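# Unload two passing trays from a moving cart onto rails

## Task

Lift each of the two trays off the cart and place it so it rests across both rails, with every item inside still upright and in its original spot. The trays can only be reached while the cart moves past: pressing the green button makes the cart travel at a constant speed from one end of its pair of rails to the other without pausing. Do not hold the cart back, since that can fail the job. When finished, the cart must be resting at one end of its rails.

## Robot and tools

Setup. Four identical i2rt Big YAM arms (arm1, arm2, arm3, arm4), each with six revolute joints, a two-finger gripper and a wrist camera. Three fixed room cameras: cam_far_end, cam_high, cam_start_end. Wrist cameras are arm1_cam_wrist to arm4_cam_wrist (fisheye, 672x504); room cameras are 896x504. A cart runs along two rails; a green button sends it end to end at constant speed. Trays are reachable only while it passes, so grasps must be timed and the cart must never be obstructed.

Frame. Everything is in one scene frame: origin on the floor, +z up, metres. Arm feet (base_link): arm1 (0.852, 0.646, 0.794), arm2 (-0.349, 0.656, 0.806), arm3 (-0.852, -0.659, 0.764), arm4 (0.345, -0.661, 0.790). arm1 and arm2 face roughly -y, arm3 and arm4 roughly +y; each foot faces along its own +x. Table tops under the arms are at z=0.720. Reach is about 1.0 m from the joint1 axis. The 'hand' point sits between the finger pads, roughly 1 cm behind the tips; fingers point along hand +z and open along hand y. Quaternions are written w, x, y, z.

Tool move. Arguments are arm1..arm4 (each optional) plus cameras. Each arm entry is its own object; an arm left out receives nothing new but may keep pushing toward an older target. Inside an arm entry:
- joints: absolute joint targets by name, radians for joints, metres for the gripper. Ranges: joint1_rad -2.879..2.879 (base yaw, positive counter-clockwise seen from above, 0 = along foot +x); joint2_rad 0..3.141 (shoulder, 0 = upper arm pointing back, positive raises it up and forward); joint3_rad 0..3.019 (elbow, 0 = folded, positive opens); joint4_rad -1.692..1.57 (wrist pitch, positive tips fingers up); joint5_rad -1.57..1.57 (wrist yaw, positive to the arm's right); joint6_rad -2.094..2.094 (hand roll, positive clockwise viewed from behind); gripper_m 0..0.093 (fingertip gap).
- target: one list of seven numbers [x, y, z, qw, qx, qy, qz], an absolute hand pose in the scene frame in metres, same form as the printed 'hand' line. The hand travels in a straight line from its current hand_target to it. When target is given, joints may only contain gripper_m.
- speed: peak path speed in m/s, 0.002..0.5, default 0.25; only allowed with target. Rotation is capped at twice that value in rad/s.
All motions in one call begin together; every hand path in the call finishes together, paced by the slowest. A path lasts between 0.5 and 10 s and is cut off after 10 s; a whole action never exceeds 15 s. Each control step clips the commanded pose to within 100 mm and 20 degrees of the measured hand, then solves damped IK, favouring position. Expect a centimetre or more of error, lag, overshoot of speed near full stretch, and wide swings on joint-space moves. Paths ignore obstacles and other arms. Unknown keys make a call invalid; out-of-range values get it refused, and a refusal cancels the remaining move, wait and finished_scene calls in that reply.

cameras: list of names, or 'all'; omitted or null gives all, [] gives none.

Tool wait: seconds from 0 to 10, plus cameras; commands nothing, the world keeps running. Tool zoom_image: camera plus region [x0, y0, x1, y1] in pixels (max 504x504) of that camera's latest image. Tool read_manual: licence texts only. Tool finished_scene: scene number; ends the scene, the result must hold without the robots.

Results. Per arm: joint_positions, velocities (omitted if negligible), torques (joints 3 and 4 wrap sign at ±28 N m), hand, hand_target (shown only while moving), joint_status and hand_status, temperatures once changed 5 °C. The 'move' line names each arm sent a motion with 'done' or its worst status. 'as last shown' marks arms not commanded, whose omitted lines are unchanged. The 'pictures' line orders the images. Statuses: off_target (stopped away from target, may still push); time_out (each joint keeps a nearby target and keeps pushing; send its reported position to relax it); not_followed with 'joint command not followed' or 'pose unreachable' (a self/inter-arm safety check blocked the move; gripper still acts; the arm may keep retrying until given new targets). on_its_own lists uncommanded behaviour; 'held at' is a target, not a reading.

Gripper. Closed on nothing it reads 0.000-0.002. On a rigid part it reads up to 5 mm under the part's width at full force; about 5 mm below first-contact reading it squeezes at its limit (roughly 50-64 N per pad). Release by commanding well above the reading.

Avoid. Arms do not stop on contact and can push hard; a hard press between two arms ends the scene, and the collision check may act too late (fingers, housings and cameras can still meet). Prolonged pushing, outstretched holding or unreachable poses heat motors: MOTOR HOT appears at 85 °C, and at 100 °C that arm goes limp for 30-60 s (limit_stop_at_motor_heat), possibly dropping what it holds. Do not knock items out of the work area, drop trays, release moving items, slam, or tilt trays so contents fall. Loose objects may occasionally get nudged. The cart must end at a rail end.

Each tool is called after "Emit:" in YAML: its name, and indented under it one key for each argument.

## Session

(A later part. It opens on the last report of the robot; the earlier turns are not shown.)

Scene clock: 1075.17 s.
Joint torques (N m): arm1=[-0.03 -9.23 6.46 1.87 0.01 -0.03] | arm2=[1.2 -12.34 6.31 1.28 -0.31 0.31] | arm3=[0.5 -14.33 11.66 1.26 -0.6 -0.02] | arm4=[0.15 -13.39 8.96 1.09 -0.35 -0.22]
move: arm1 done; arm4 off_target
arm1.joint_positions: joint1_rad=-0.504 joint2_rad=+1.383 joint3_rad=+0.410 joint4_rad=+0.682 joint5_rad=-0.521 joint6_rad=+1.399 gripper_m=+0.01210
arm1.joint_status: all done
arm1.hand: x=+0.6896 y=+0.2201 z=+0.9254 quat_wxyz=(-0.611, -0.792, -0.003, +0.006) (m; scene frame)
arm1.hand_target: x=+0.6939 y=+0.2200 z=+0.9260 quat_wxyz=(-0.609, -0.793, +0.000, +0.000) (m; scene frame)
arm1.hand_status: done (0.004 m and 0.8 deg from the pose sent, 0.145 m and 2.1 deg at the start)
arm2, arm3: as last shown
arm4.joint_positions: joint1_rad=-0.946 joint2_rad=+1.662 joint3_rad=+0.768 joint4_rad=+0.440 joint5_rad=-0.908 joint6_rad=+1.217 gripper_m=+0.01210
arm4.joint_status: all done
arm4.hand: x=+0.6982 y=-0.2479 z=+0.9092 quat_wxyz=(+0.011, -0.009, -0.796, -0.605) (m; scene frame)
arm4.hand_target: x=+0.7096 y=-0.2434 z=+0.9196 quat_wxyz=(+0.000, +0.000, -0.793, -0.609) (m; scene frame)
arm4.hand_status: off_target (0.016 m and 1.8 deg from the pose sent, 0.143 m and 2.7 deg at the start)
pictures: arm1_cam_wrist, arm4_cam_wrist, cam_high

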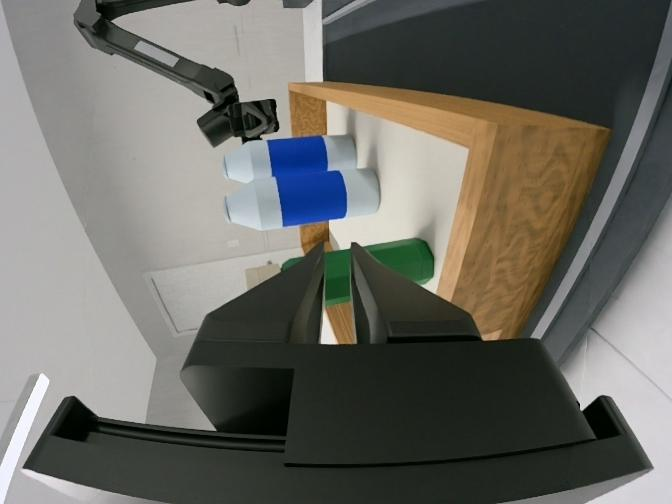

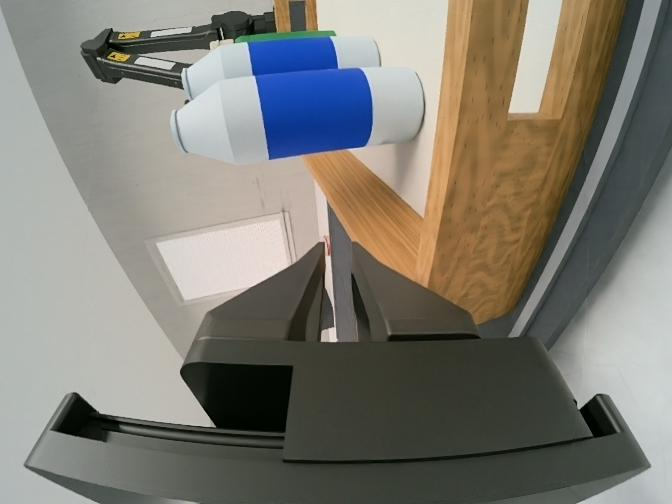

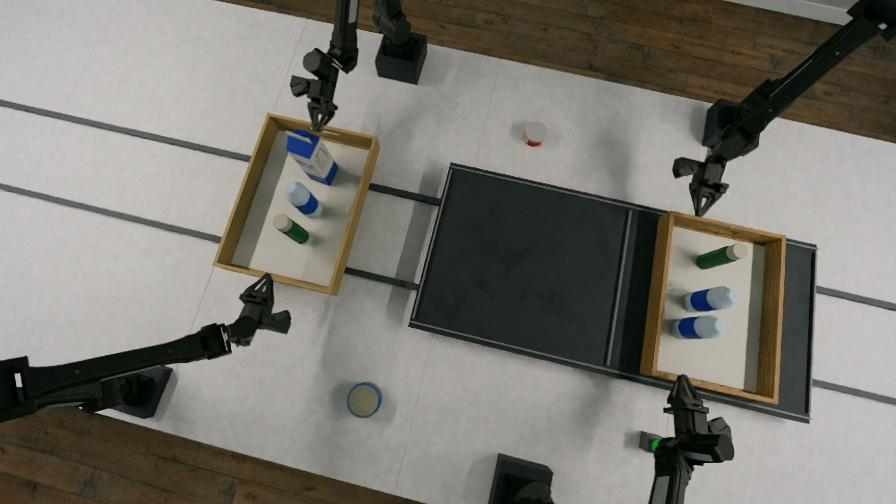

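Emit:
zoom_image:
  camera: "cam_high"
  region: [580, 180, 840, 440]

Emit:
move:
  arm1: {"target": [0.70, 0.33, 0.90, 0.6088, 0.7933, 0.0, 0.0], "speed": 0.1, "joints": {"gripper_m": 0.042}}
  arm4: {"target": [0.70, -0.33, 0.90, 0.0, 0.0, 0.7933, 0.6088], "speed": 0.1, "joints": {"gripper_m": 0.042}}
  cameras: ["cam_high", "cam_far_end", "arm2_cam_wrist", "arm3_cam_wrist"]

Scaled by 1.938 from the camera's 896x504 image, which has a finer 1280x720 frame.

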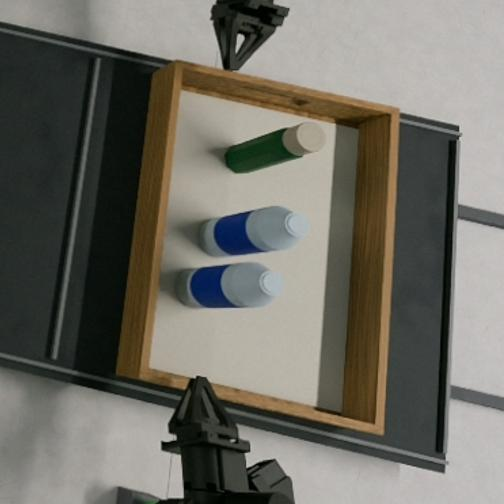

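Scene clock: 1105.03 s.
Joint torques (N m): arm1=[-1.32 -6.01 6.16 2.65 -0.24 -0.31] | arm2=[1.26 -12.4 6.28 1.36 -0.32 0.3] | arm3=[0.91 -14.56 11.7 1.43 -0.58 -0.05] | arm4=[0.38 -12.81 5.61 0.96 -0.46 -0.2]
Heat: arm1: hottest joint3_rad 40 °C; arm2: hottest joint3_rad 38 °C; arm3: hottest joint3_rad 46 °C; arm4: hottest joint3_rad 54 °C.
move: arm1 done; arm4 done
arm1.joint_positions: joint1_rad=-0.731 joint2_rad=+1.214 joint3_rad=+0.161 joint4_rad=+0.682 joint5_rad=-0.748 joint6_rad=+1.326 gripper_m=+0.04190
arm1.joint_status: all done
arm1.hand: x=+0.7032 y=+0.3295 z=+0.8954 quat_wxyz=(-0.604, -0.797, +0.006, -0.010) (m; scene frame)
arm1.hand_target: x=+0.7001 y=+0.3300 z=+0.8999 quat_wxyz=(-0.609, -0.793, +0.000, +0.000) (m; scene frame)
arm1.hand_status: done (0.006 m and 1.5 deg from the pose sent, 0.113 m and 0.8 deg at the start)
arm2, arm3: as last shown
arm4.joint_positions: joint1_rad=-1.119 joint2_rad=+1.607 joint3_rad=+0.665 joint4_rad=+0.392 joint5_rad=-1.059 joint6_rad=+1.070 gripper_m=+0.04190
arm4.joint_status: all done
arm4.hand: x=+0.7017 y=-0.3276 z=+0.8991 quat_wxyz=(+0.002, -0.003, -0.792, -0.610) (m; scene frame)
arm4.hand_target: x=+0.6999 y=-0.3300 z=+0.8999 quat_wxyz=(+0.000, +0.000, -0.793, -0.609) (m; scene frame)
arm4.hand_status: done (0.003 m and 0.5 deg from the pose sent, 0.083 m and 1.8 deg at the start)
pictures: arm2_cam_wrist, arm3_cam_wrist, cam_far_end, cam_high

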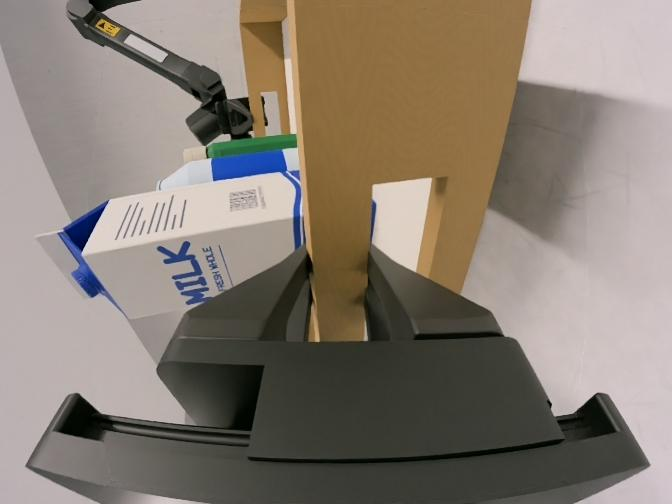

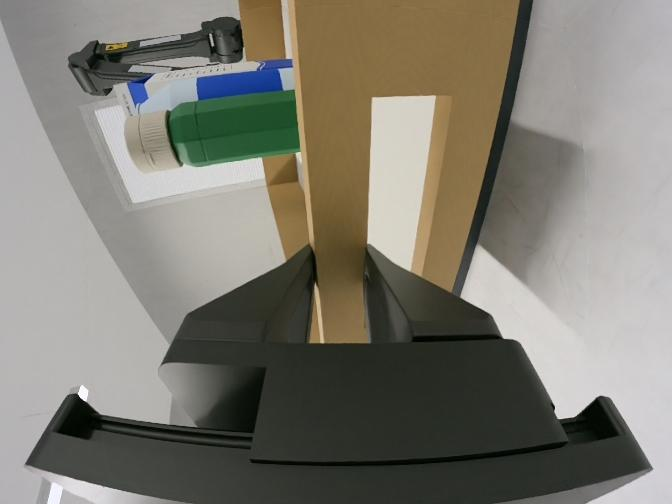

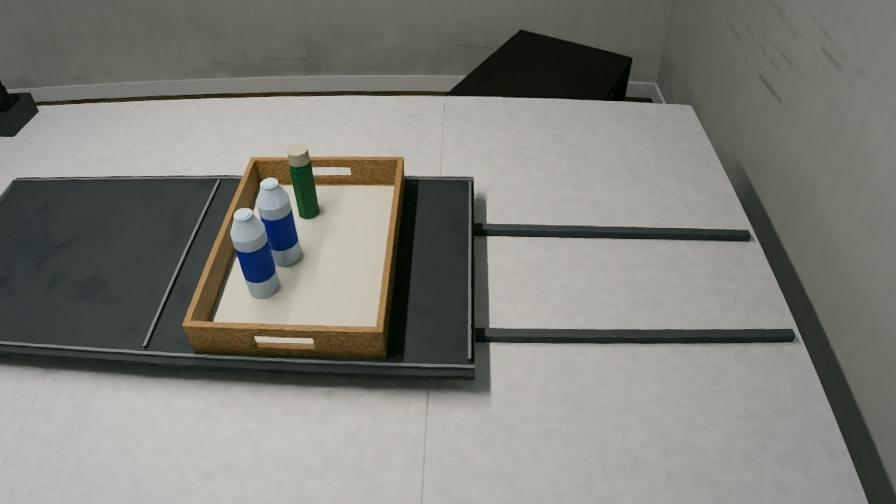

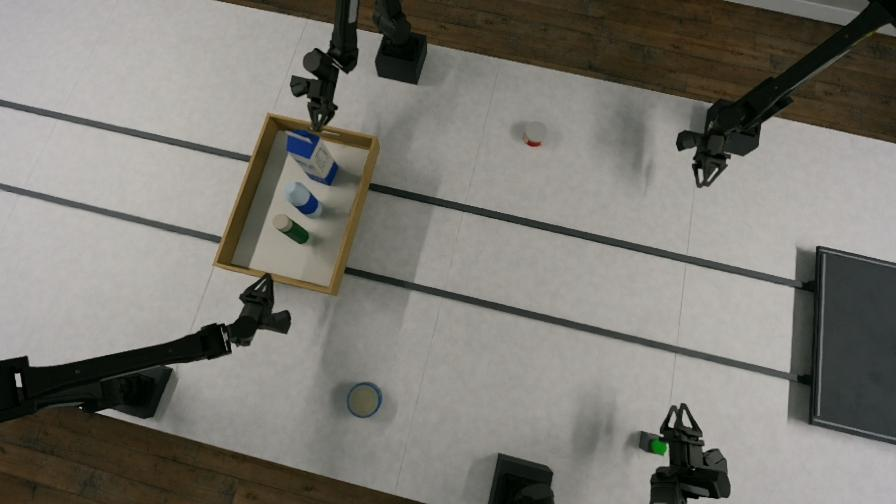

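Emit:
wait:
  seconds: 10
  cameras: ["cam_far_end"]

Emit:
wait:
  seconds: 3
  cameras: ["cam_far_end"]

Emit:
zoom_image:
  camera: "cam_far_end"
  region: [460, 130, 860, 400]

Scene clock: 1119.73 s.
Joint torques (N m): arm1=[-1.49 -5.25 6.16 2.39 -0.23 -0.27] | arm2=[1.44 -12.51 6.24 1.26 -0.31 0.3] | arm3=[0.44 -14.8 11.66 1.52 -0.59 -0.03] | arm4=[0.26 -12.69 5.61 0.96 -0.44 -0.21]
arm1.joint_positions: joint1_rad=-0.731 joint2_rad=+1.214 joint3_rad=+0.161 joint4_rad=+0.682 joint5_rad=-0.748 joint6_rad=+1.325 gripper_m=+0.04190
arm1.joint_status: all done
arm1.hand: x=+0.7032 y=+0.3295 z=+0.8954 quat_wxyz=(-0.604, -0.797, +0.005, -0.010) (m; scene frame)
arm1.hand_target: x=+0.7000 y=+0.3300 z=+0.8999 quat_wxyz=(-0.609, -0.793, +0.000, +0.000) (m; scene frame)
arm1.hand_status: done (0.006 m and 1.5 deg from the pose sent, 0.113 m and 0.8 deg at the start)
arm2.joint_positions: joint1_rad=-0.547 joint2_rad=+1.517 joint3_rad=+0.366 joint4_rad=+0.812 joint5_rad=-0.518 joint6_rad=+1.403 gripper_m=+0.02286
arm2.hand: x=-0.5057 y=+0.2408 z=+0.8952 quat_wxyz=(-0.595, -0.804, +0.003, +0.007) (m; scene frame)
arm3.joint_positions: joint1_rad=-0.944 joint2_rad=+1.657 joint3_rad=+0.817 joint4_rad=+0.332 joint5_rad=-0.925 joint6_rad=+1.173 gripper_m=+0.02167
arm3.hand: x=-0.4871 y=-0.2492 z=+0.8989 quat_wxyz=(+0.011, -0.005, -0.800, -0.600) (m; scene frame)
arm4.joint_positions: joint1_rad=-1.119 joint2_rad=+1.606 joint3_rad=+0.665 joint4_rad=+0.391 joint5_rad=-1.059 joint6_rad=+1.069 gripper_m=+0.04190
arm4.joint_status: all done
arm4.hand: x=+0.7017 y=-0.3277 z=+0.8992 quat_wxyz=(+0.002, -0.003, -0.792, -0.610) (m; scene frame)
arm4.hand_target: x=+0.7000 y=-0.3300 z=+0.8999 quat_wxyz=(+0.000, +0.000, -0.793, -0.609) (m; scene frame)
arm4.hand_status: done (0.003 m and 0.4 deg from the pose sent, 0.083 m and 1.8 deg at the start)
wait: 10.00 s; at rest from the start
pictures: cam_far_end

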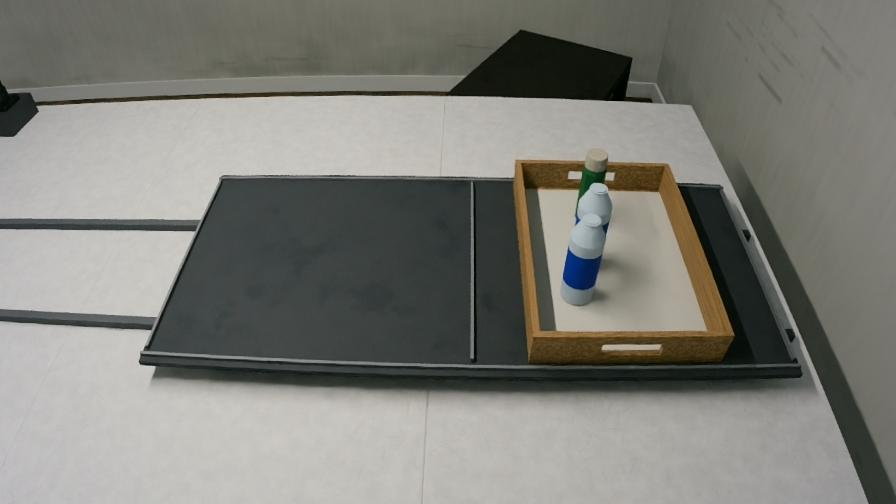

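Scene clock: 1122.73 s.
Joint torques (N m): arm1=[-1.73 -6.01 6.01 2.55 -0.27 -0.27] | arm2=[1.38 -12.22 6.27 1.28 -0.31 0.31] | arm3=[0.26 -14.74 11.81 1.52 -0.58 -0.08] | arm4=[0.26 -12.75 5.64 0.99 -0.45 -0.19]
arm1.joint_positions: joint1_rad=-0.731 joint2_rad=+1.214 joint3_rad=+0.161 joint4_rad=+0.682 joint5_rad=-0.748 joint6_rad=+1.325 gripper_m=+0.04190
arm1.joint_status: all done
arm1.hand: x=+0.7032 y=+0.3295 z=+0.8954 quat_wxyz=(-0.604, -0.797, +0.005, -0.010) (m; scene frame)
arm1.hand_target: x=+0.7000 y=+0.3300 z=+0.8999 quat_wxyz=(-0.609, -0.793, +0.000, +0.000) (m; scene frame)
arm1.hand_status: done (0.006 m and 1.5 deg from the pose sent, 0.113 m and 0.8 deg at the start)
arm2.joint_positions: joint1_rad=-0.547 joint2_rad=+1.517 joint3_rad=+0.366 joint4_rad=+0.812 joint5_rad=-0.518 joint6_rad=+1.403 gripper_m=+0.02286
arm2.hand: x=-0.5057 y=+0.2408 z=+0.8952 quat_wxyz=(-0.595, -0.804, +0.003, +0.007) (m; scene frame)
arm3.joint_positions: joint1_rad=-0.944 joint2_rad=+1.657 joint3_rad=+0.817 joint4_rad=+0.332 joint5_rad=-0.925 joint6_rad=+1.173 gripper_m=+0.02167
arm3.hand: x=-0.4871 y=-0.2492 z=+0.8989 quat_wxyz=(+0.011, -0.005, -0.800, -0.600) (m; scene frame)
arm4.joint_positions: joint1_rad=-1.119 joint2_rad=+1.606 joint3_rad=+0.665 joint4_rad=+0.391 joint5_rad=-1.059 joint6_rad=+1.069 gripper_m=+0.04190
arm4.joint_status: all done
arm4.hand: x=+0.7017 y=-0.3277 z=+0.8992 quat_wxyz=(+0.002, -0.003, -0.792, -0.610) (m; scene frame)
arm4.hand_target: x=+0.7000 y=-0.3300 z=+0.8999 quat_wxyz=(+0.000, +0.000, -0.793, -0.609) (m; scene frame)
arm4.hand_status: done (0.003 m and 0.4 deg from the pose sent, 0.083 m and 1.8 deg at the start)
wait: 3.00 s; at rest by 0.27 s
pictures: cam_far_end

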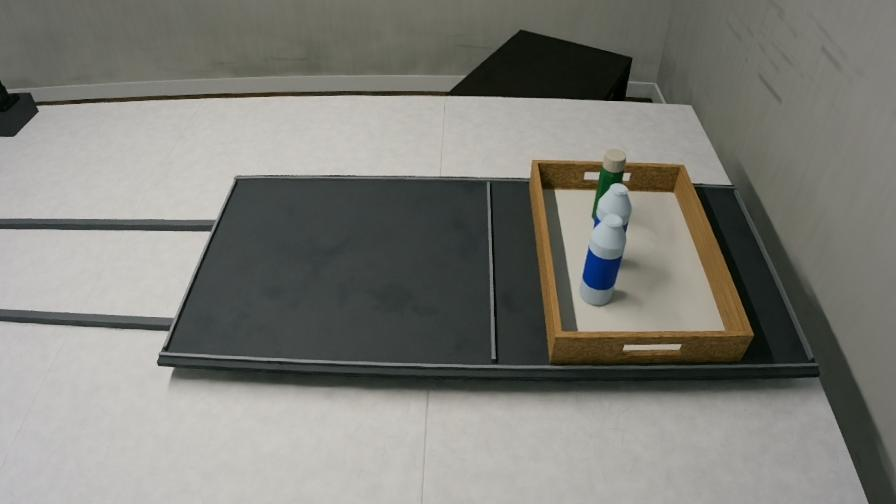

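Scaled by 1.260 from the camera's 896x504 image, which has a finer 1280x720 frame.

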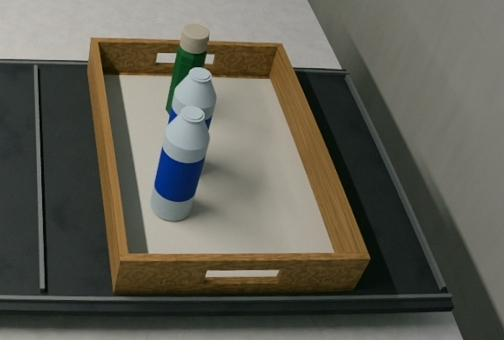

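Emit:
move:
  arm4: {"joints": {"joint1_rad": -1.036, "joint2_rad": 1.39, "joint3_rad": 1.085, "joint4_rad": 0.282, "joint5_rad": -1.018, "joint6_rad": 1.083, "gripper_m": 0.0}}
  cameras: []

Emit:
move:
  arm4: {"joints": {"joint1_rad": -1.035, "joint2_rad": 1.5, "joint3_rad": 1.085, "joint4_rad": -1.139, "joint5_rad": 0.007, "joint6_rad": 0.031}}
  cameras: []

Emit:
move:
  arm1: {"target": [0.68, 0.32, 0.861, 0.6088, 0.7933, 0.0, 0.0], "speed": 0.05}
  arm2: {"target": [-0.50, 0.235, 0.935, 0.6088, 0.7933, 0.0, 0.0], "speed": 0.03}
  arm3: {"target": [-0.47, -0.244, 0.9405, 0.0, 0.0, 0.7933, 0.6088], "speed": 0.03}
  arm4: {"target": [0.7155, -0.4525, 0.84, 0.0, 0.242, -0.971, 0.0], "speed": 0.2}
  cameras: ["arm4_cam_wrist", "arm2_cam_wrist", "arm3_cam_wrist"]

Scene clock: 1156.43 s.
Joint torques (N m): arm1=[-1.2 -6.12 6.02 2.39 -0.23 -0.32] | arm2=[1.26 -12.28 6.24 1.33 -0.31 0.3] | arm3=[0.21 -14.51 11.63 1.42 -0.59 -0.03] | arm4=[0.15 -10.81 10.66 1.31 0 0.08]
Heat: arm1: hottest joint3_rad 40 °C; arm2: hottest joint3_rad 38 °C; arm3: hottest joint3_rad 49 °C; arm4: hottest joint3_rad 49 °C.
move: arm4 done
arm1, arm2, arm3: as last shown
arm4.joint_positions: joint1_rad=-1.030 joint2_rad=+1.368 joint3_rad=+1.070 joint4_rad=+0.290 joint5_rad=-1.019 joint6_rad=+1.070 gripper_m=+0.00030
arm4.joint_status: all done
arm4.hand: x=+0.7453 y=-0.2610 z=+1.1852 quat_wxyz=(-0.174, +0.160, -0.690, -0.684) (m; scene frame)
pictures: none

Scene clock: 1158.33 s.
Joint torques (N m): arm1=[-1.49 -6.07 6.08 2.44 -0.21 -0.27] | arm2=[1.14 -12.34 6.31 1.28 -0.31 0.3] | arm3=[0.56 -14.33 11.7 1.51 -0.59 -0.05] | arm4=[0.32 -12.51 8.95 -0.27 0.11 -0.11]
move: arm4 done
arm1, arm2, arm3: as last shown
arm4.joint_positions: joint1_rad=-1.030 joint2_rad=+1.498 joint3_rad=+1.070 joint4_rad=-1.128 joint5_rad=+0.005 joint6_rad=+0.047 gripper_m=+0.00029
arm4.joint_status: all done
arm4.hand: x=+0.7043 y=-0.4527 z=+0.8929 quat_wxyz=(+0.000, +0.239, -0.971, -0.002) (m; scene frame)
pictures: none

Scene clock: 1159.80 s.
Joint torques (N m): arm1=[-1.14 -7.24 5.09 3.4 -0.29 -0.31] | arm2=[1.26 -11.63 8.4 1.1 -0.34 0.31] | arm3=[0.62 -16.67 11.44 0.91 -0.47 0.05] | arm4=[0.09 -11.34 6.94 0.79 0.09 -0.11]
move: arm1 off_target; arm2 off_target; arm3 off_target; arm4 off_target
arm1.joint_positions: joint1_rad=-0.760 joint2_rad=+1.519 joint3_rad=+0.175 joint4_rad=+0.943 joint5_rad=-0.777 joint6_rad=+1.309 gripper_m=+0.04190
arm1.hand: x=+0.6913 y=+0.3259 z=+0.8537 quat_wxyz=(-0.598, -0.801, +0.008, -0.016) (m; scene frame)
arm1.hand_target: x=+0.6802 y=+0.3203 z=+0.8610 quat_wxyz=(-0.608, -0.794, +0.000, +0.000) (m; scene frame)
arm1.hand_status: off_target (0.015 m and 2.6 deg from the pose sent, 0.043 m and 1.5 deg at the start)
arm2.joint_positions: joint1_rad=-0.545 joint2_rad=+1.417 joint3_rad=+0.366 joint4_rad=+0.703 joint5_rad=-0.518 joint6_rad=+1.403 gripper_m=+0.02286
arm2.hand: x=-0.5023 y=+0.2447 z=+0.9132 quat_wxyz=(-0.591, -0.806, +0.004, +0.005) (m; scene frame)
arm2.hand_target: x=-0.4998 y=+0.2354 z=+0.9349 quat_wxyz=(-0.609, -0.793, +0.000, +0.000) (m; scene frame)
arm2.hand_status: off_target (0.024 m and 2.6 deg from the pose sent, 0.041 m and 2.2 deg at the start)
arm3.joint_positions: joint1_rad=-0.944 joint2_rad=+1.634 joint3_rad=+0.845 joint4_rad=+0.274 joint5_rad=-0.927 joint6_rad=+1.167 gripper_m=+0.02167
arm3.hand: x=-0.4834 y=-0.2466 z=+0.9134 quat_wxyz=(+0.013, -0.003, -0.801, -0.598) (m; scene frame)
arm3.hand_target: x=-0.4708 y=-0.2446 z=+0.9405 quat_wxyz=(+0.000, +0.000, -0.793, -0.609) (m; scene frame)
arm3.hand_status: off_target (0.030 m and 2.1 deg from the pose sent, 0.045 m and 1.9 deg at the start)
arm4.joint_positions: joint1_rad=-1.035 joint2_rad=+1.571 joint3_rad=+1.031 joint4_rad=-1.001 joint5_rad=+0.007 joint6_rad=+0.045 gripper_m=+0.00029
arm4.hand: x=+0.7145 y=-0.4488 z=+0.8511 quat_wxyz=(-0.007, +0.238, -0.971, -0.003) (m; scene frame)
arm4.hand_target: x=+0.7152 y=-0.4526 z=+0.8403 quat_wxyz=(+0.000, +0.242, -0.970, +0.000) (m; scene frame)
arm4.hand_status: off_target (0.012 m and 1.0 deg from the pose sent, 0.054 m and 0.4 deg at the start)
pictures: arm2_cam_wrist, arm3_cam_wrist, arm4_cam_wrist

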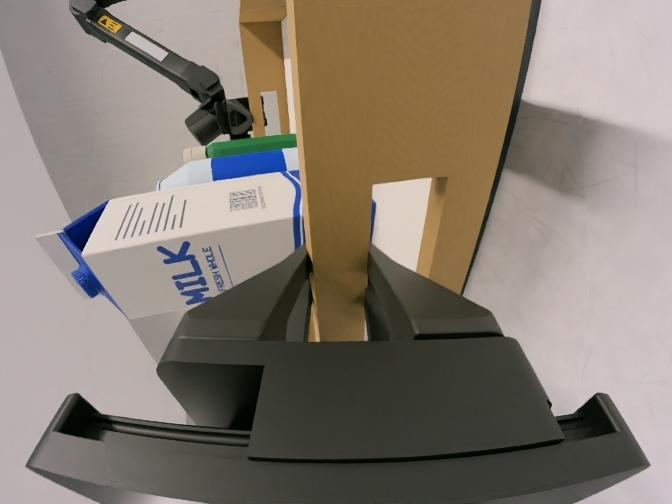

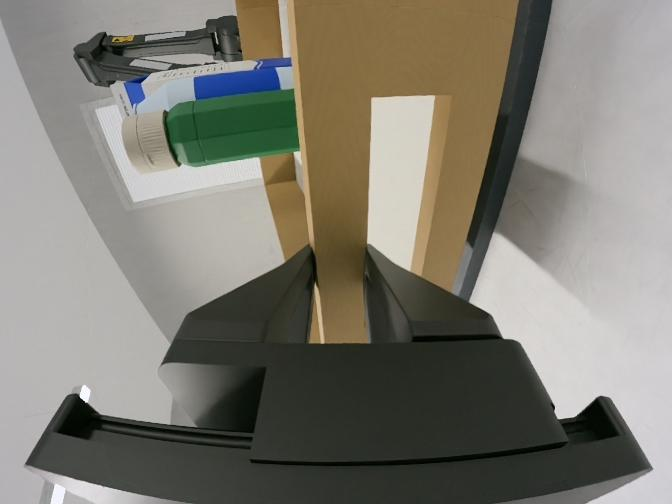

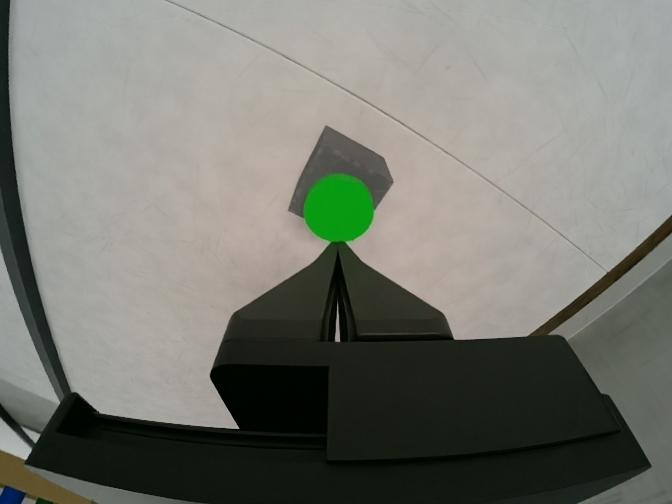

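Emit:
move:
  arm1: {"target": [0.671, 0.316, 0.868, 0.6088, 0.7933, 0.0, 0.0], "speed": 0.05}
  cameras: []

Emit:
move:
  arm4: {"target": [0.7155, -0.4525, 0.783, 0.0, 0.242, -0.971, 0.0], "speed": 0.1}
  cameras: ["cam_far_end"]

Emit:
move:
  arm4: {"target": [0.7155, -0.4525, 0.88, 0.0, 0.242, -0.971, 0.0], "speed": 0.25}
  cameras: ["cam_far_end"]

Emit:
move:
  arm4: {"joints": {"joint2_rad": 1.39, "joint3_rad": 1.085, "joint4_rad": 0.282, "joint5_rad": -1.018, "joint6_rad": 1.083, "gripper_m": 0.042}}
  cameras: []

Emit:
move:
  arm4: {"joints": {"joint1_rad": -1.074, "joint2_rad": 1.45, "joint3_rad": 0.5, "joint4_rad": 0.45, "joint5_rad": -1.023, "joint6_rad": 1.116}}
  cameras: []

Emit:
move:
  arm4: {"target": [0.708, -0.318, 0.852, 0.0, 0.0, 0.7933, 0.6088], "speed": 0.12}
  cameras: ["arm4_cam_wrist"]

Emit:
wait:
  seconds: 10
  cameras: []

Emit:
wait:
  seconds: 10
  cameras: []

Emit:
wait:
  seconds: 10
  cameras: []

Emit:
wait:
  seconds: 10
  cameras: ["arm1_cam_wrist", "arm4_cam_wrist"]

Emit:
wait:
  seconds: 1.7
  cameras: ["arm1_cam_wrist", "arm4_cam_wrist"]

Emit:
move:
  arm1: {"target": [0.600, 0.210, 0.866, 0.6088, 0.7933, 0.0, 0.0], "speed": 0.085}
  arm4: {"target": [0.622, -0.237, 0.852, 0.0, 0.0, 0.7933, 0.6088], "speed": 0.085}
  cameras: ["arm1_cam_wrist", "arm4_cam_wrist"]

Emit:
move:
  arm1: {"target": [0.470, 0.210, 0.931, 0.6088, 0.7933, 0.0, 0.0], "speed": 0.05, "joints": {"gripper_m": 0.012}}
  arm4: {"target": [0.492, -0.237, 0.917, 0.0, 0.0, 0.7933, 0.6088], "speed": 0.05, "joints": {"gripper_m": 0.012}}
  cameras: ["arm1_cam_wrist", "arm4_cam_wrist", "cam_high"]

Scene clock: 1182.30 s.
Joint torques (N m): arm1=[-1.14 -7.41 5.56 1.59 -0.24 -0.32] | arm2=[1.26 -11.52 8.43 1.13 -0.34 0.29] | arm3=[0.26 -16.97 11.25 1.09 -0.45 0.04] | arm4=[-0.09 -11.34 6.97 0.76 0.1 -0.11]
move: arm1 off_target
arm1.joint_positions: joint1_rad=-0.773 joint2_rad=+1.506 joint3_rad=+0.200 joint4_rad=+0.917 joint5_rad=-0.789 joint6_rad=+1.304 gripper_m=+0.04190
arm1.hand: x=+0.6818 y=+0.3209 z=+0.8603 quat_wxyz=(-0.603, -0.798, +0.006, -0.012) (m; scene frame)
arm1.hand_target: x=+0.6711 y=+0.3163 z=+0.8681 quat_wxyz=(-0.609, -0.793, +0.000, +0.000) (m; scene frame)
arm1.hand_status: off_target (0.014 m and 1.7 deg from the pose sent, 0.027 m and 2.5 deg at the start)
arm2.joint_positions: joint1_rad=-0.545 joint2_rad=+1.417 joint3_rad=+0.366 joint4_rad=+0.702 joint5_rad=-0.518 joint6_rad=+1.403 gripper_m=+0.02286
arm2.hand: x=-0.5022 y=+0.2448 z=+0.9131 quat_wxyz=(-0.591, -0.806, +0.004, +0.005) (m; scene frame)
arm3, arm4: as last shown
pictures: none

Scene clock: 1183.40 s.
Joint torques (N m): arm1=[-1.79 -8 5.65 1.5 -0.31 -0.31] | arm2=[1.08 -11.58 8.35 1.07 -0.36 0.29] | arm3=[0.79 -16.21 11.41 1.2 -0.42 0.08] | arm4=[-0.09 -9.88 5.5 1.74 0.1 -0.11]
move: arm4 off_target
arm1, arm2, arm3: as last shown
arm1.joint_positions: joint1_rad=-0.773 joint2_rad=+1.506 joint3_rad=+0.200 joint4_rad=+0.917 joint5_rad=-0.790 joint6_rad=+1.304 gripper_m=+0.04190
arm1.hand: x=+0.6818 y=+0.3209 z=+0.8603 quat_wxyz=(-0.603, -0.798, +0.005, -0.012) (m; scene frame)
arm4.joint_positions: joint1_rad=-1.035 joint2_rad=+1.643 joint3_rad=+0.982 joint4_rad=-0.870 joint5_rad=+0.007 joint6_rad=+0.045 gripper_m=+0.00029
arm4.hand: x=+0.7172 y=-0.4470 z=+0.8075 quat_wxyz=(-0.013, +0.238, -0.971, -0.005) (m; scene frame)
arm4.hand_target: x=+0.7144 y=-0.4530 z=+0.7842 quat_wxyz=(+0.000, +0.242, -0.970, +0.000) (m; scene frame)
arm4.hand_status: off_target (0.025 m and 1.6 deg from the pose sent, 0.068 m and 1.0 deg at the start)
pictures: cam_far_end

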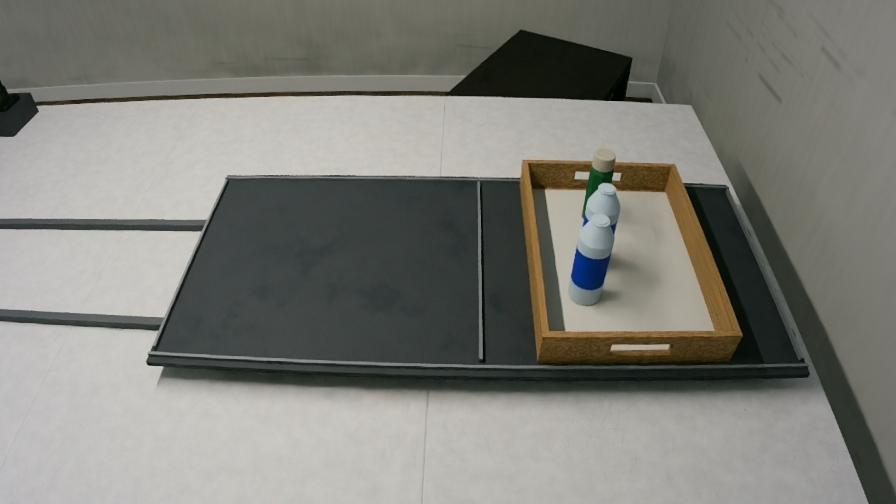

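Scene clock: 1184.47 s.
Joint torques (N m): arm1=[-1.61 -8.94 5.91 1.69 -0.27 -0.25] | arm2=[1.08 -11.75 8.39 1.11 -0.34 0.31] | arm3=[0.38 -16.5 11.18 1.18 -0.48 0.03] | arm4=[-0.09 -11.99 9.72 -0.29 0.08 -0.1]
move: arm4 done
arm1, arm2, arm3: as last shown
arm4.joint_positions: joint1_rad=-1.035 joint2_rad=+1.527 joint3_rad=+1.052 joint4_rad=-1.085 joint5_rad=+0.007 joint6_rad=+0.045 gripper_m=+0.00029
arm4.hand: x=+0.7069 y=-0.4538 z=+0.8753 quat_wxyz=(+0.002, +0.238, -0.971, +0.000) (m; scene frame)
arm4.hand_target: x=+0.7155 y=-0.4526 z=+0.8801 quat_wxyz=(+0.000, +0.242, -0.970, +0.000) (m; scene frame)
arm4.hand_status: done (0.010 m and 0.5 deg from the pose sent, 0.073 m and 1.6 deg at the start)
pictures: cam_far_end

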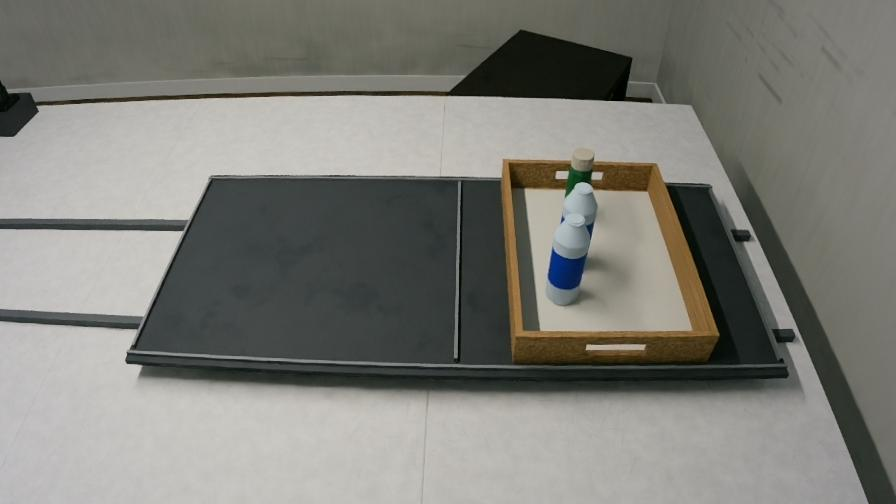

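Scene clock: 1186.37 s.
Joint torques (N m): arm1=[-1.73 -8.88 5.48 1.76 -0.28 -0.31] | arm2=[1.32 -11.63 8.39 1.06 -0.36 0.29] | arm3=[-0.32 -16.62 11.37 1.11 -0.47 0.03] | arm4=[0.21 -11.11 12.03 2.43 -0.15 0.1]
move: arm4 done
arm1, arm2, arm3: as last shown
arm4.joint_positions: joint1_rad=-1.036 joint2_rad=+1.373 joint3_rad=+1.052 joint4_rad=+0.264 joint5_rad=-1.016 joint6_rad=+1.066 gripper_m=+0.04193
arm4.joint_status: all done
arm4.hand: x=+0.7469 y=-0.2640 z=+1.1688 quat_wxyz=(-0.162, +0.146, -0.702, -0.678) (m; scene frame)
pictures: none

Scene clock: 1187.67 s.
Joint torques (N m): arm1=[-1.9 -8.35 5.67 1.65 -0.22 -0.27] | arm2=[1.08 -11.52 8.4 1.11 -0.34 0.3] | arm3=[0.56 -16.56 11.29 1.25 -0.46 0.03] | arm4=[0.44 -8.88 6.11 2.26 -0.38 0.1]
move: arm4 done
arm1, arm2, arm3: as last shown
arm4.joint_positions: joint1_rad=-1.074 joint2_rad=+1.443 joint3_rad=+0.499 joint4_rad=+0.432 joint5_rad=-1.022 joint6_rad=+1.101 gripper_m=+0.04193
arm4.joint_status: all done
arm4.hand: x=+0.6393 y=-0.3407 z=+0.9105 quat_wxyz=(-0.001, +0.003, -0.792, -0.610) (m; scene frame)
pictures: none

Scene clock: 1189.03 s.
Joint torques (N m): arm1=[-1.49 -8.64 5.6 1.66 -0.25 -0.24] | arm2=[1.26 -11.63 8.35 1.1 -0.37 0.3] | arm3=[0.03 -16.38 11.41 1.37 -0.49 0.03] | arm4=[0.09 -11.22 6.8 2.22 -0.46 -0.2]
move: arm4 off_target
arm1, arm2, arm3: as last shown
arm4.joint_positions: joint1_rad=-1.098 joint2_rad=+1.745 joint3_rad=+0.648 joint4_rad=+0.526 joint5_rad=-1.043 joint6_rad=+1.087 gripper_m=+0.04193
arm4.hand: x=+0.6954 y=-0.3211 z=+0.8496 quat_wxyz=(+0.015, -0.011, -0.797, -0.604) (m; scene frame)
arm4.hand_target: x=+0.7076 y=-0.3183 z=+0.8522 quat_wxyz=(+0.000, +0.000, -0.793, -0.609) (m; scene frame)
arm4.hand_status: off_target (0.013 m and 2.3 deg from the pose sent, 0.093 m and 0.4 deg at the start)
pictures: arm4_cam_wrist

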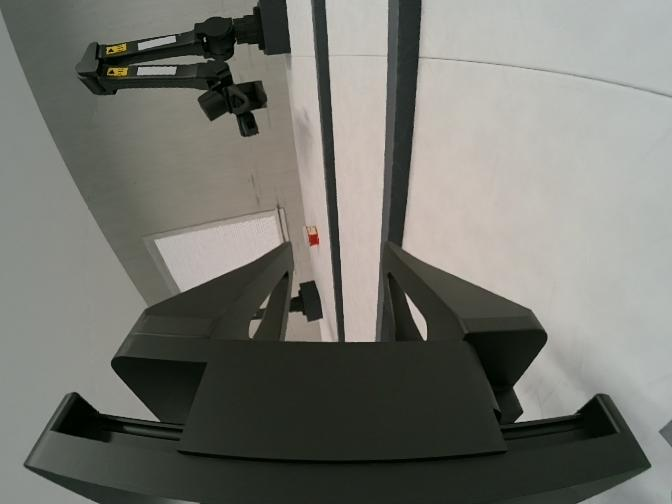

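Scene clock: 1199.03 s.
Joint torques (N m): arm1=[-0.97 -7.82 5.68 1.83 -0.27 -0.28] | arm2=[1.14 -11.52 8.4 1.14 -0.34 0.31] | arm3=[0.73 -16.38 11.49 0.91 -0.5 0.03] | arm4=[0.15 -11.46 6.76 2.26 -0.45 -0.21]
arm1.joint_positions: joint1_rad=-0.773 joint2_rad=+1.506 joint3_rad=+0.200 joint4_rad=+0.917 joint5_rad=-0.790 joint6_rad=+1.304 gripper_m=+0.04190
arm1.hand: x=+0.6818 y=+0.3209 z=+0.8603 quat_wxyz=(-0.603, -0.798, +0.005, -0.012) (m; scene frame)
arm2.joint_positions: joint1_rad=-0.545 joint2_rad=+1.417 joint3_rad=+0.366 joint4_rad=+0.702 joint5_rad=-0.518 joint6_rad=+1.403 gripper_m=+0.02286
arm2.hand: x=-0.5022 y=+0.2448 z=+0.9131 quat_wxyz=(-0.591, -0.806, +0.004, +0.005) (m; scene frame)
arm3.joint_positions: joint1_rad=-0.944 joint2_rad=+1.634 joint3_rad=+0.845 joint4_rad=+0.274 joint5_rad=-0.927 joint6_rad=+1.167 gripper_m=+0.02167
arm3.hand: x=-0.4834 y=-0.2466 z=+0.9134 quat_wxyz=(+0.013, -0.003, -0.801, -0.598) (m; scene frame)
arm4.joint_positions: joint1_rad=-1.098 joint2_rad=+1.745 joint3_rad=+0.648 joint4_rad=+0.526 joint5_rad=-1.043 joint6_rad=+1.086 gripper_m=+0.04193
arm4.hand: x=+0.6955 y=-0.3211 z=+0.8496 quat_wxyz=(+0.015, -0.011, -0.797, -0.604) (m; scene frame)
arm4.hand_target: x=+0.7077 y=-0.3183 z=+0.8522 quat_wxyz=(+0.000, +0.000, -0.793, -0.609) (m; scene frame)
arm4.hand_status: off_target (0.013 m and 2.2 deg from the pose sent, 0.093 m and 0.4 deg at the start)
wait: 10.00 s; at rest by 0.27 s
pictures: none

Scene clock: 1209.03 s.
Joint torques (N m): arm1=[-1.67 -7.65 5.68 1.58 -0.26 -0.32] | arm2=[1.14 -11.75 8.4 1.1 -0.35 0.31] | arm3=[0.5 -16.67 11.21 1.09 -0.46 0.07] | arm4=[0.03 -11.34 6.78 2.21 -0.46 -0.2]
arm1.joint_positions: joint1_rad=-0.773 joint2_rad=+1.506 joint3_rad=+0.200 joint4_rad=+0.917 joint5_rad=-0.790 joint6_rad=+1.304 gripper_m=+0.04190
arm1.hand: x=+0.6818 y=+0.3209 z=+0.8603 quat_wxyz=(-0.603, -0.798, +0.005, -0.012) (m; scene frame)
arm2.joint_positions: joint1_rad=-0.545 joint2_rad=+1.417 joint3_rad=+0.366 joint4_rad=+0.702 joint5_rad=-0.518 joint6_rad=+1.403 gripper_m=+0.02286
arm2.hand: x=-0.5022 y=+0.2448 z=+0.9131 quat_wxyz=(-0.591, -0.806, +0.004, +0.005) (m; scene frame)
arm3.joint_positions: joint1_rad=-0.944 joint2_rad=+1.634 joint3_rad=+0.845 joint4_rad=+0.274 joint5_rad=-0.927 joint6_rad=+1.167 gripper_m=+0.02167
arm3.hand: x=-0.4834 y=-0.2466 z=+0.9134 quat_wxyz=(+0.013, -0.003, -0.801, -0.598) (m; scene frame)
arm4.joint_positions: joint1_rad=-1.098 joint2_rad=+1.745 joint3_rad=+0.648 joint4_rad=+0.526 joint5_rad=-1.043 joint6_rad=+1.086 gripper_m=+0.04193
arm4.hand: x=+0.6955 y=-0.3211 z=+0.8496 quat_wxyz=(+0.015, -0.011, -0.797, -0.604) (m; scene frame)
arm4.hand_target: x=+0.7077 y=-0.3183 z=+0.8522 quat_wxyz=(+0.000, +0.000, -0.793, -0.609) (m; scene frame)
arm4.hand_status: off_target (0.013 m and 2.2 deg from the pose sent, 0.093 m and 0.4 deg at the start)
wait: 10.00 s; at rest by 0.27 s
pictures: none

Scene clock: 1219.03 s.
Joint torques (N m): arm1=[-1.49 -8.12 5.72 1.68 -0.25 -0.3] | arm2=[1.03 -11.52 8.35 1.13 -0.35 0.31] | arm3=[0.38 -16.15 11.29 1.06 -0.46 0.02] | arm4=[0.15 -11.58 6.78 2.21 -0.45 -0.21]
arm1.joint_positions: joint1_rad=-0.773 joint2_rad=+1.506 joint3_rad=+0.200 joint4_rad=+0.917 joint5_rad=-0.790 joint6_rad=+1.304 gripper_m=+0.04190
arm1.hand: x=+0.6818 y=+0.3209 z=+0.8603 quat_wxyz=(-0.603, -0.798, +0.005, -0.012) (m; scene frame)
arm2.joint_positions: joint1_rad=-0.545 joint2_rad=+1.417 joint3_rad=+0.366 joint4_rad=+0.702 joint5_rad=-0.518 joint6_rad=+1.403 gripper_m=+0.02286
arm2.hand: x=-0.5022 y=+0.2448 z=+0.9131 quat_wxyz=(-0.591, -0.806, +0.004, +0.005) (m; scene frame)
arm3.joint_positions: joint1_rad=-0.944 joint2_rad=+1.634 joint3_rad=+0.845 joint4_rad=+0.274 joint5_rad=-0.927 joint6_rad=+1.167 gripper_m=+0.02167
arm3.hand: x=-0.4834 y=-0.2466 z=+0.9134 quat_wxyz=(+0.013, -0.003, -0.801, -0.598) (m; scene frame)
arm4.joint_positions: joint1_rad=-1.098 joint2_rad=+1.745 joint3_rad=+0.648 joint4_rad=+0.526 joint5_rad=-1.043 joint6_rad=+1.086 gripper_m=+0.04193
arm4.hand: x=+0.6955 y=-0.3211 z=+0.8496 quat_wxyz=(+0.015, -0.011, -0.797, -0.604) (m; scene frame)
arm4.hand_target: x=+0.7077 y=-0.3183 z=+0.8522 quat_wxyz=(+0.000, +0.000, -0.793, -0.609) (m; scene frame)
arm4.hand_status: off_target (0.013 m and 2.2 deg from the pose sent, 0.093 m and 0.4 deg at the start)
wait: 10.00 s; at rest by 0.27 s
pictures: none

Scene clock: 1229.03 s.
Joint torques (N m): arm1=[-1.26 -8.35 5.82 1.72 -0.23 -0.29] | arm2=[0.85 -11.58 8.4 1.14 -0.34 0.31] | arm3=[1.08 -16.56 11.23 1.13 -0.44 0.03] | arm4=[0.03 -11.34 6.74 2.22 -0.46 -0.2]
arm1.joint_positions: joint1_rad=-0.773 joint2_rad=+1.506 joint3_rad=+0.200 joint4_rad=+0.917 joint5_rad=-0.790 joint6_rad=+1.304 gripper_m=+0.04190
arm1.hand: x=+0.6818 y=+0.3209 z=+0.8603 quat_wxyz=(-0.603, -0.798, +0.005, -0.012) (m; scene frame)
arm2.joint_positions: joint1_rad=-0.545 joint2_rad=+1.417 joint3_rad=+0.366 joint4_rad=+0.702 joint5_rad=-0.518 joint6_rad=+1.403 gripper_m=+0.02286
arm2.hand: x=-0.5022 y=+0.2448 z=+0.9131 quat_wxyz=(-0.591, -0.806, +0.004, +0.005) (m; scene frame)
arm3.joint_positions: joint1_rad=-0.944 joint2_rad=+1.634 joint3_rad=+0.845 joint4_rad=+0.274 joint5_rad=-0.927 joint6_rad=+1.167 gripper_m=+0.02167
arm3.hand: x=-0.4834 y=-0.2466 z=+0.9134 quat_wxyz=(+0.013, -0.003, -0.801, -0.598) (m; scene frame)
arm4.joint_positions: joint1_rad=-1.098 joint2_rad=+1.745 joint3_rad=+0.648 joint4_rad=+0.526 joint5_rad=-1.043 joint6_rad=+1.086 gripper_m=+0.04193
arm4.hand: x=+0.6955 y=-0.3211 z=+0.8496 quat_wxyz=(+0.015, -0.011, -0.797, -0.604) (m; scene frame)
arm4.hand_target: x=+0.7077 y=-0.3183 z=+0.8522 quat_wxyz=(+0.000, +0.000, -0.793, -0.609) (m; scene frame)
arm4.hand_status: off_target (0.013 m and 2.2 deg from the pose sent, 0.093 m and 0.4 deg at the start)
wait: 10.00 s; at rest by 0.27 s
pictures: arm1_cam_wrist, arm4_cam_wrist

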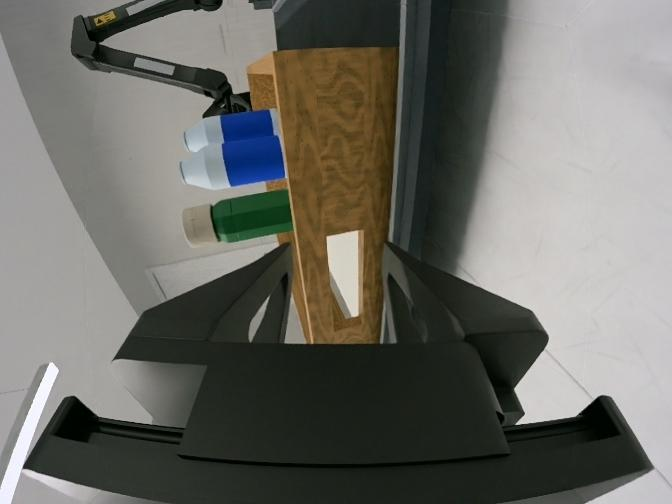

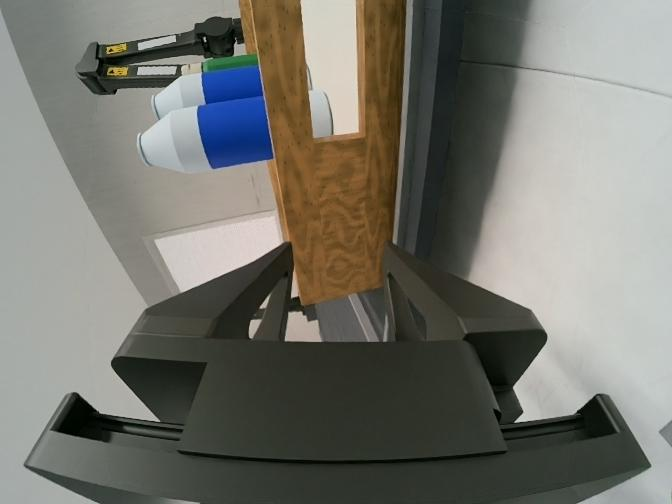

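Scene clock: 1230.73 s.
Joint torques (N m): arm1=[-1.55 -7.88 5.63 1.46 -0.27 -0.29] | arm2=[1.14 -11.58 8.39 1.13 -0.36 0.3] | arm3=[0.26 -15.91 11.32 1.2 -0.44 0] | arm4=[0.15 -11.4 6.72 2.21 -0.44 -0.2]
arm1.joint_positions: joint1_rad=-0.773 joint2_rad=+1.506 joint3_rad=+0.200 joint4_rad=+0.917 joint5_rad=-0.790 joint6_rad=+1.304 gripper_m=+0.04190
arm1.hand: x=+0.6818 y=+0.3209 z=+0.8603 quat_wxyz=(-0.603, -0.798, +0.005, -0.012) (m; scene frame)
arm2.joint_positions: joint1_rad=-0.545 joint2_rad=+1.417 joint3_rad=+0.366 joint4_rad=+0.702 joint5_rad=-0.518 joint6_rad=+1.403 gripper_m=+0.02286
arm2.hand: x=-0.5022 y=+0.2448 z=+0.9131 quat_wxyz=(-0.591, -0.806, +0.004, +0.005) (m; scene frame)
arm3.joint_positions: joint1_rad=-0.944 joint2_rad=+1.634 joint3_rad=+0.845 joint4_rad=+0.274 joint5_rad=-0.927 joint6_rad=+1.167 gripper_m=+0.02167
arm3.hand: x=-0.4834 y=-0.2466 z=+0.9134 quat_wxyz=(+0.013, -0.003, -0.801, -0.598) (m; scene frame)
arm4.joint_positions: joint1_rad=-1.098 joint2_rad=+1.745 joint3_rad=+0.648 joint4_rad=+0.526 joint5_rad=-1.043 joint6_rad=+1.086 gripper_m=+0.04193
arm4.hand: x=+0.6955 y=-0.3211 z=+0.8496 quat_wxyz=(+0.015, -0.011, -0.797, -0.604) (m; scene frame)
arm4.hand_target: x=+0.7077 y=-0.3183 z=+0.8522 quat_wxyz=(+0.000, +0.000, -0.793, -0.609) (m; scene frame)
arm4.hand_status: off_target (0.013 m and 2.2 deg from the pose sent, 0.093 m and 0.4 deg at the start)
wait: 1.70 s; at rest by 0.27 s
pictures: arm1_cam_wrist, arm4_cam_wrist

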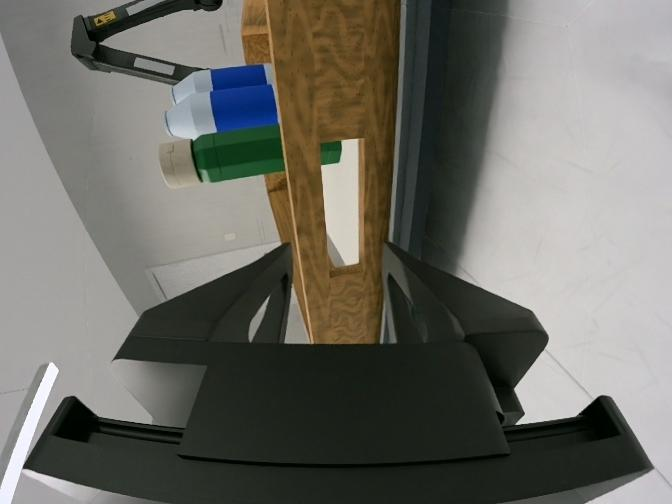

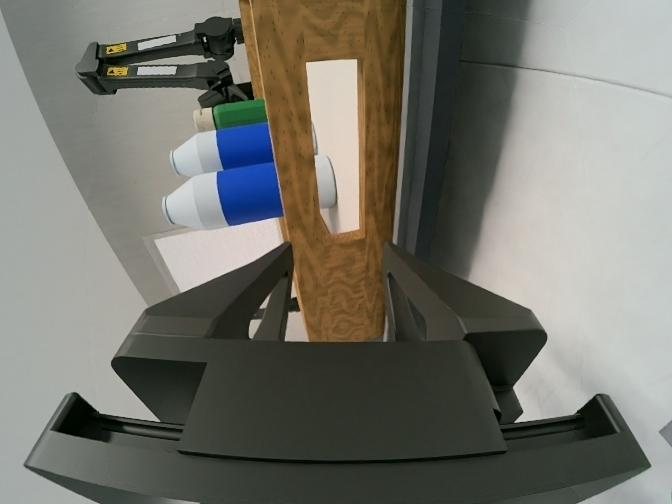

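Scene clock: 1232.97 s.
Joint torques (N m): arm1=[0.73 -9.7 7.12 1.77 -0.07 -0.03] | arm2=[1.08 -11.63 8.4 1.1 -0.35 0.3] | arm3=[0.38 -15.85 11.48 1.05 -0.47 0.03] | arm4=[0.85 -11.28 4.03 2.48 -0.11 0.11]
move: arm1 done; arm4 done
arm1.joint_positions: joint1_rad=-0.714 joint2_rad=+1.704 joint3_rad=+0.534 joint4_rad=+0.828 joint5_rad=-0.718 joint6_rad=+1.320 gripper_m=+0.04190
arm1.hand: x=+0.6019 y=+0.2198 z=+0.8660 quat_wxyz=(-0.609, -0.793, -0.001, +0.006) (m; scene frame)
arm1.hand_target: x=+0.6002 y=+0.2103 z=+0.8661 quat_wxyz=(-0.609, -0.793, +0.000, +0.000) (m; scene frame)
arm1.hand_status: done (0.010 m and 0.7 deg from the pose sent, 0.138 m and 1.7 deg at the start)
arm2, arm3: as last shown
arm4.joint_positions: joint1_rad=-0.809 joint2_rad=+1.745 joint3_rad=+0.594 joint4_rad=+0.780 joint5_rad=-0.779 joint6_rad=+1.270 gripper_m=+0.04193
arm4.hand: x=+0.6244 y=-0.2360 z=+0.8572 quat_wxyz=(-0.005, +0.007, -0.793, -0.609) (m; scene frame)
arm4.hand_target: x=+0.6220 y=-0.2371 z=+0.8521 quat_wxyz=(+0.000, +0.000, -0.793, -0.609) (m; scene frame)
arm4.hand_status: done (0.006 m and 1.0 deg from the pose sent, 0.112 m and 2.2 deg at the start)
pictures: arm1_cam_wrist, arm4_cam_wrist

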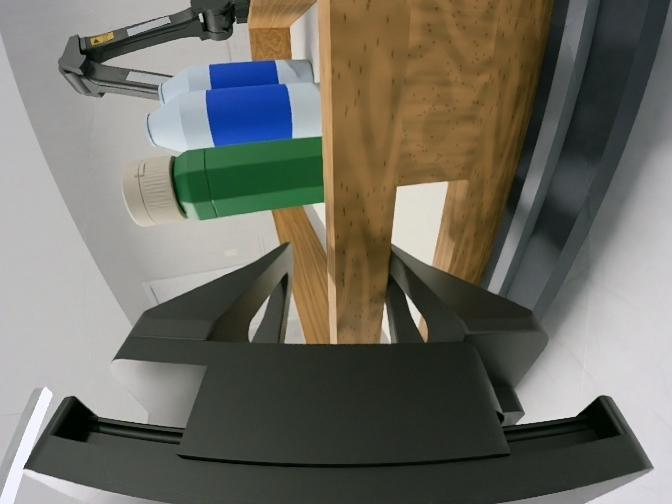

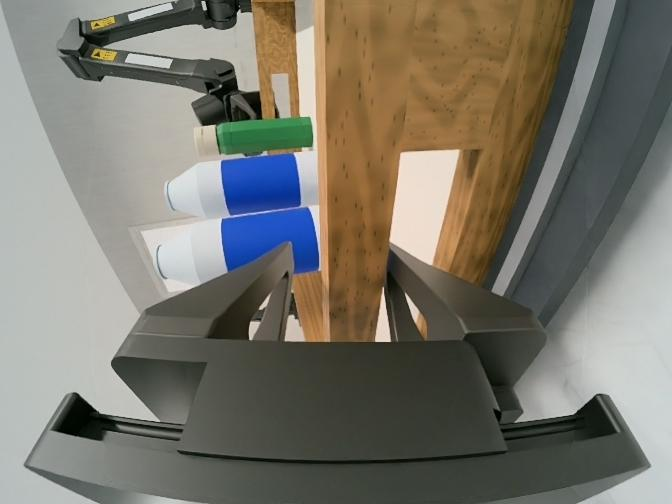

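Scene clock: 1236.40 s.
Joint torques (N m): arm1=[-2.37 -15.97 11.17 1.98 -1 -0.11] | arm2=[1.26 -11.63 8.4 1.2 -0.35 0.31] | arm3=[0.73 -16.21 11.34 1.17 -0.46 0.01] | arm4=[1.73 -11.87 5.89 1.83 -0.88 0.47]
move: arm1 off_target; arm4 off_target
arm1.joint_positions: joint1_rad=-0.898 joint2_rad=+1.717 joint3_rad=+0.821 joint4_rad=+0.412 joint5_rad=-0.884 joint6_rad=+1.215 gripper_m=+0.02331
arm1.joint_status: gripper_m off_target (ended at +0.02333, target +0.01200)
arm1.hand: x=+0.4872 y=+0.2185 z=+0.8998 quat_wxyz=(-0.591, -0.806, +0.015, -0.013) (m; scene frame)
arm1.hand_target: x=+0.4713 y=+0.2111 z=+0.9313 quat_wxyz=(-0.609, -0.793, +0.000, +0.000) (m; scene frame)
arm1.hand_status: off_target (0.037 m and 3.3 deg from the pose sent, 0.147 m and 0.7 deg at the start)
arm2, arm3: as last shown
arm4.joint_positions: joint1_rad=-0.510 joint2_rad=+1.423 joint3_rad=+0.380 joint4_rad=+0.696 joint5_rad=-0.467 joint6_rad=+1.359 gripper_m=+0.02187
arm4.joint_status: gripper_m off_target (ended at +0.02190, target +0.01200)
arm4.hand: x=+0.4989 y=-0.2408 z=+0.8956 quat_wxyz=(-0.017, +0.004, -0.807, -0.590) (m; scene frame)
arm4.hand_target: x=+0.4921 y=-0.2370 z=+0.9164 quat_wxyz=(+0.000, +0.001, -0.793, -0.609) (m; scene frame)
arm4.hand_status: off_target (0.023 m and 3.3 deg from the pose sent, 0.145 m and 1.0 deg at the start)
pictures: arm1_cam_wrist, arm4_cam_wrist, cam_high

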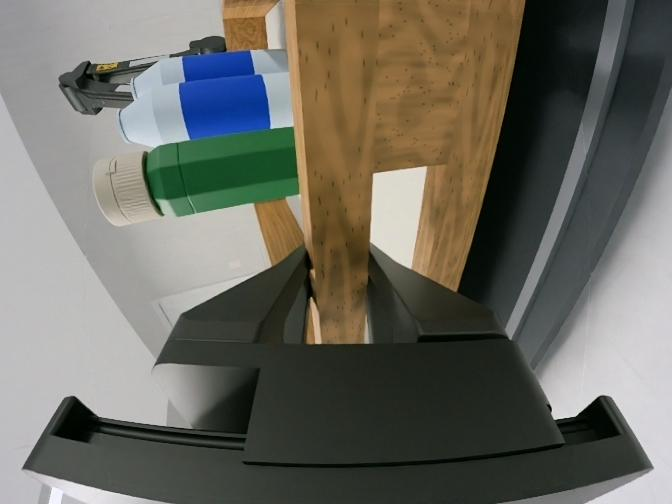

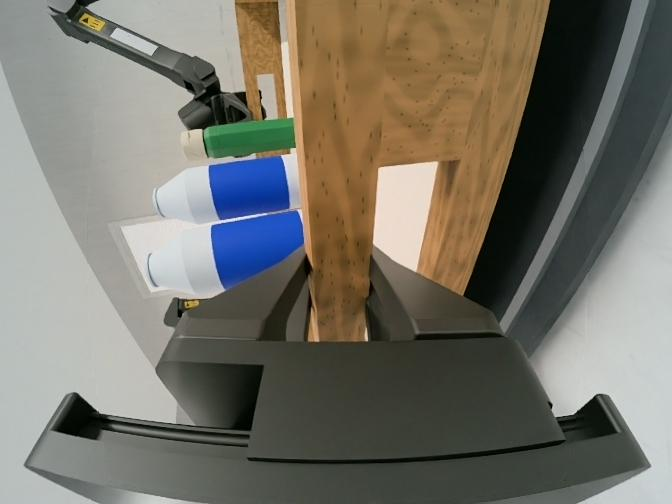

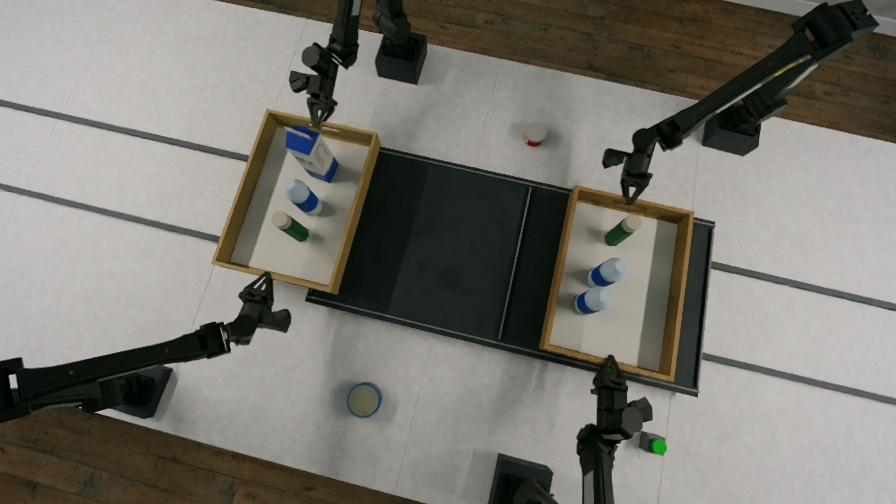

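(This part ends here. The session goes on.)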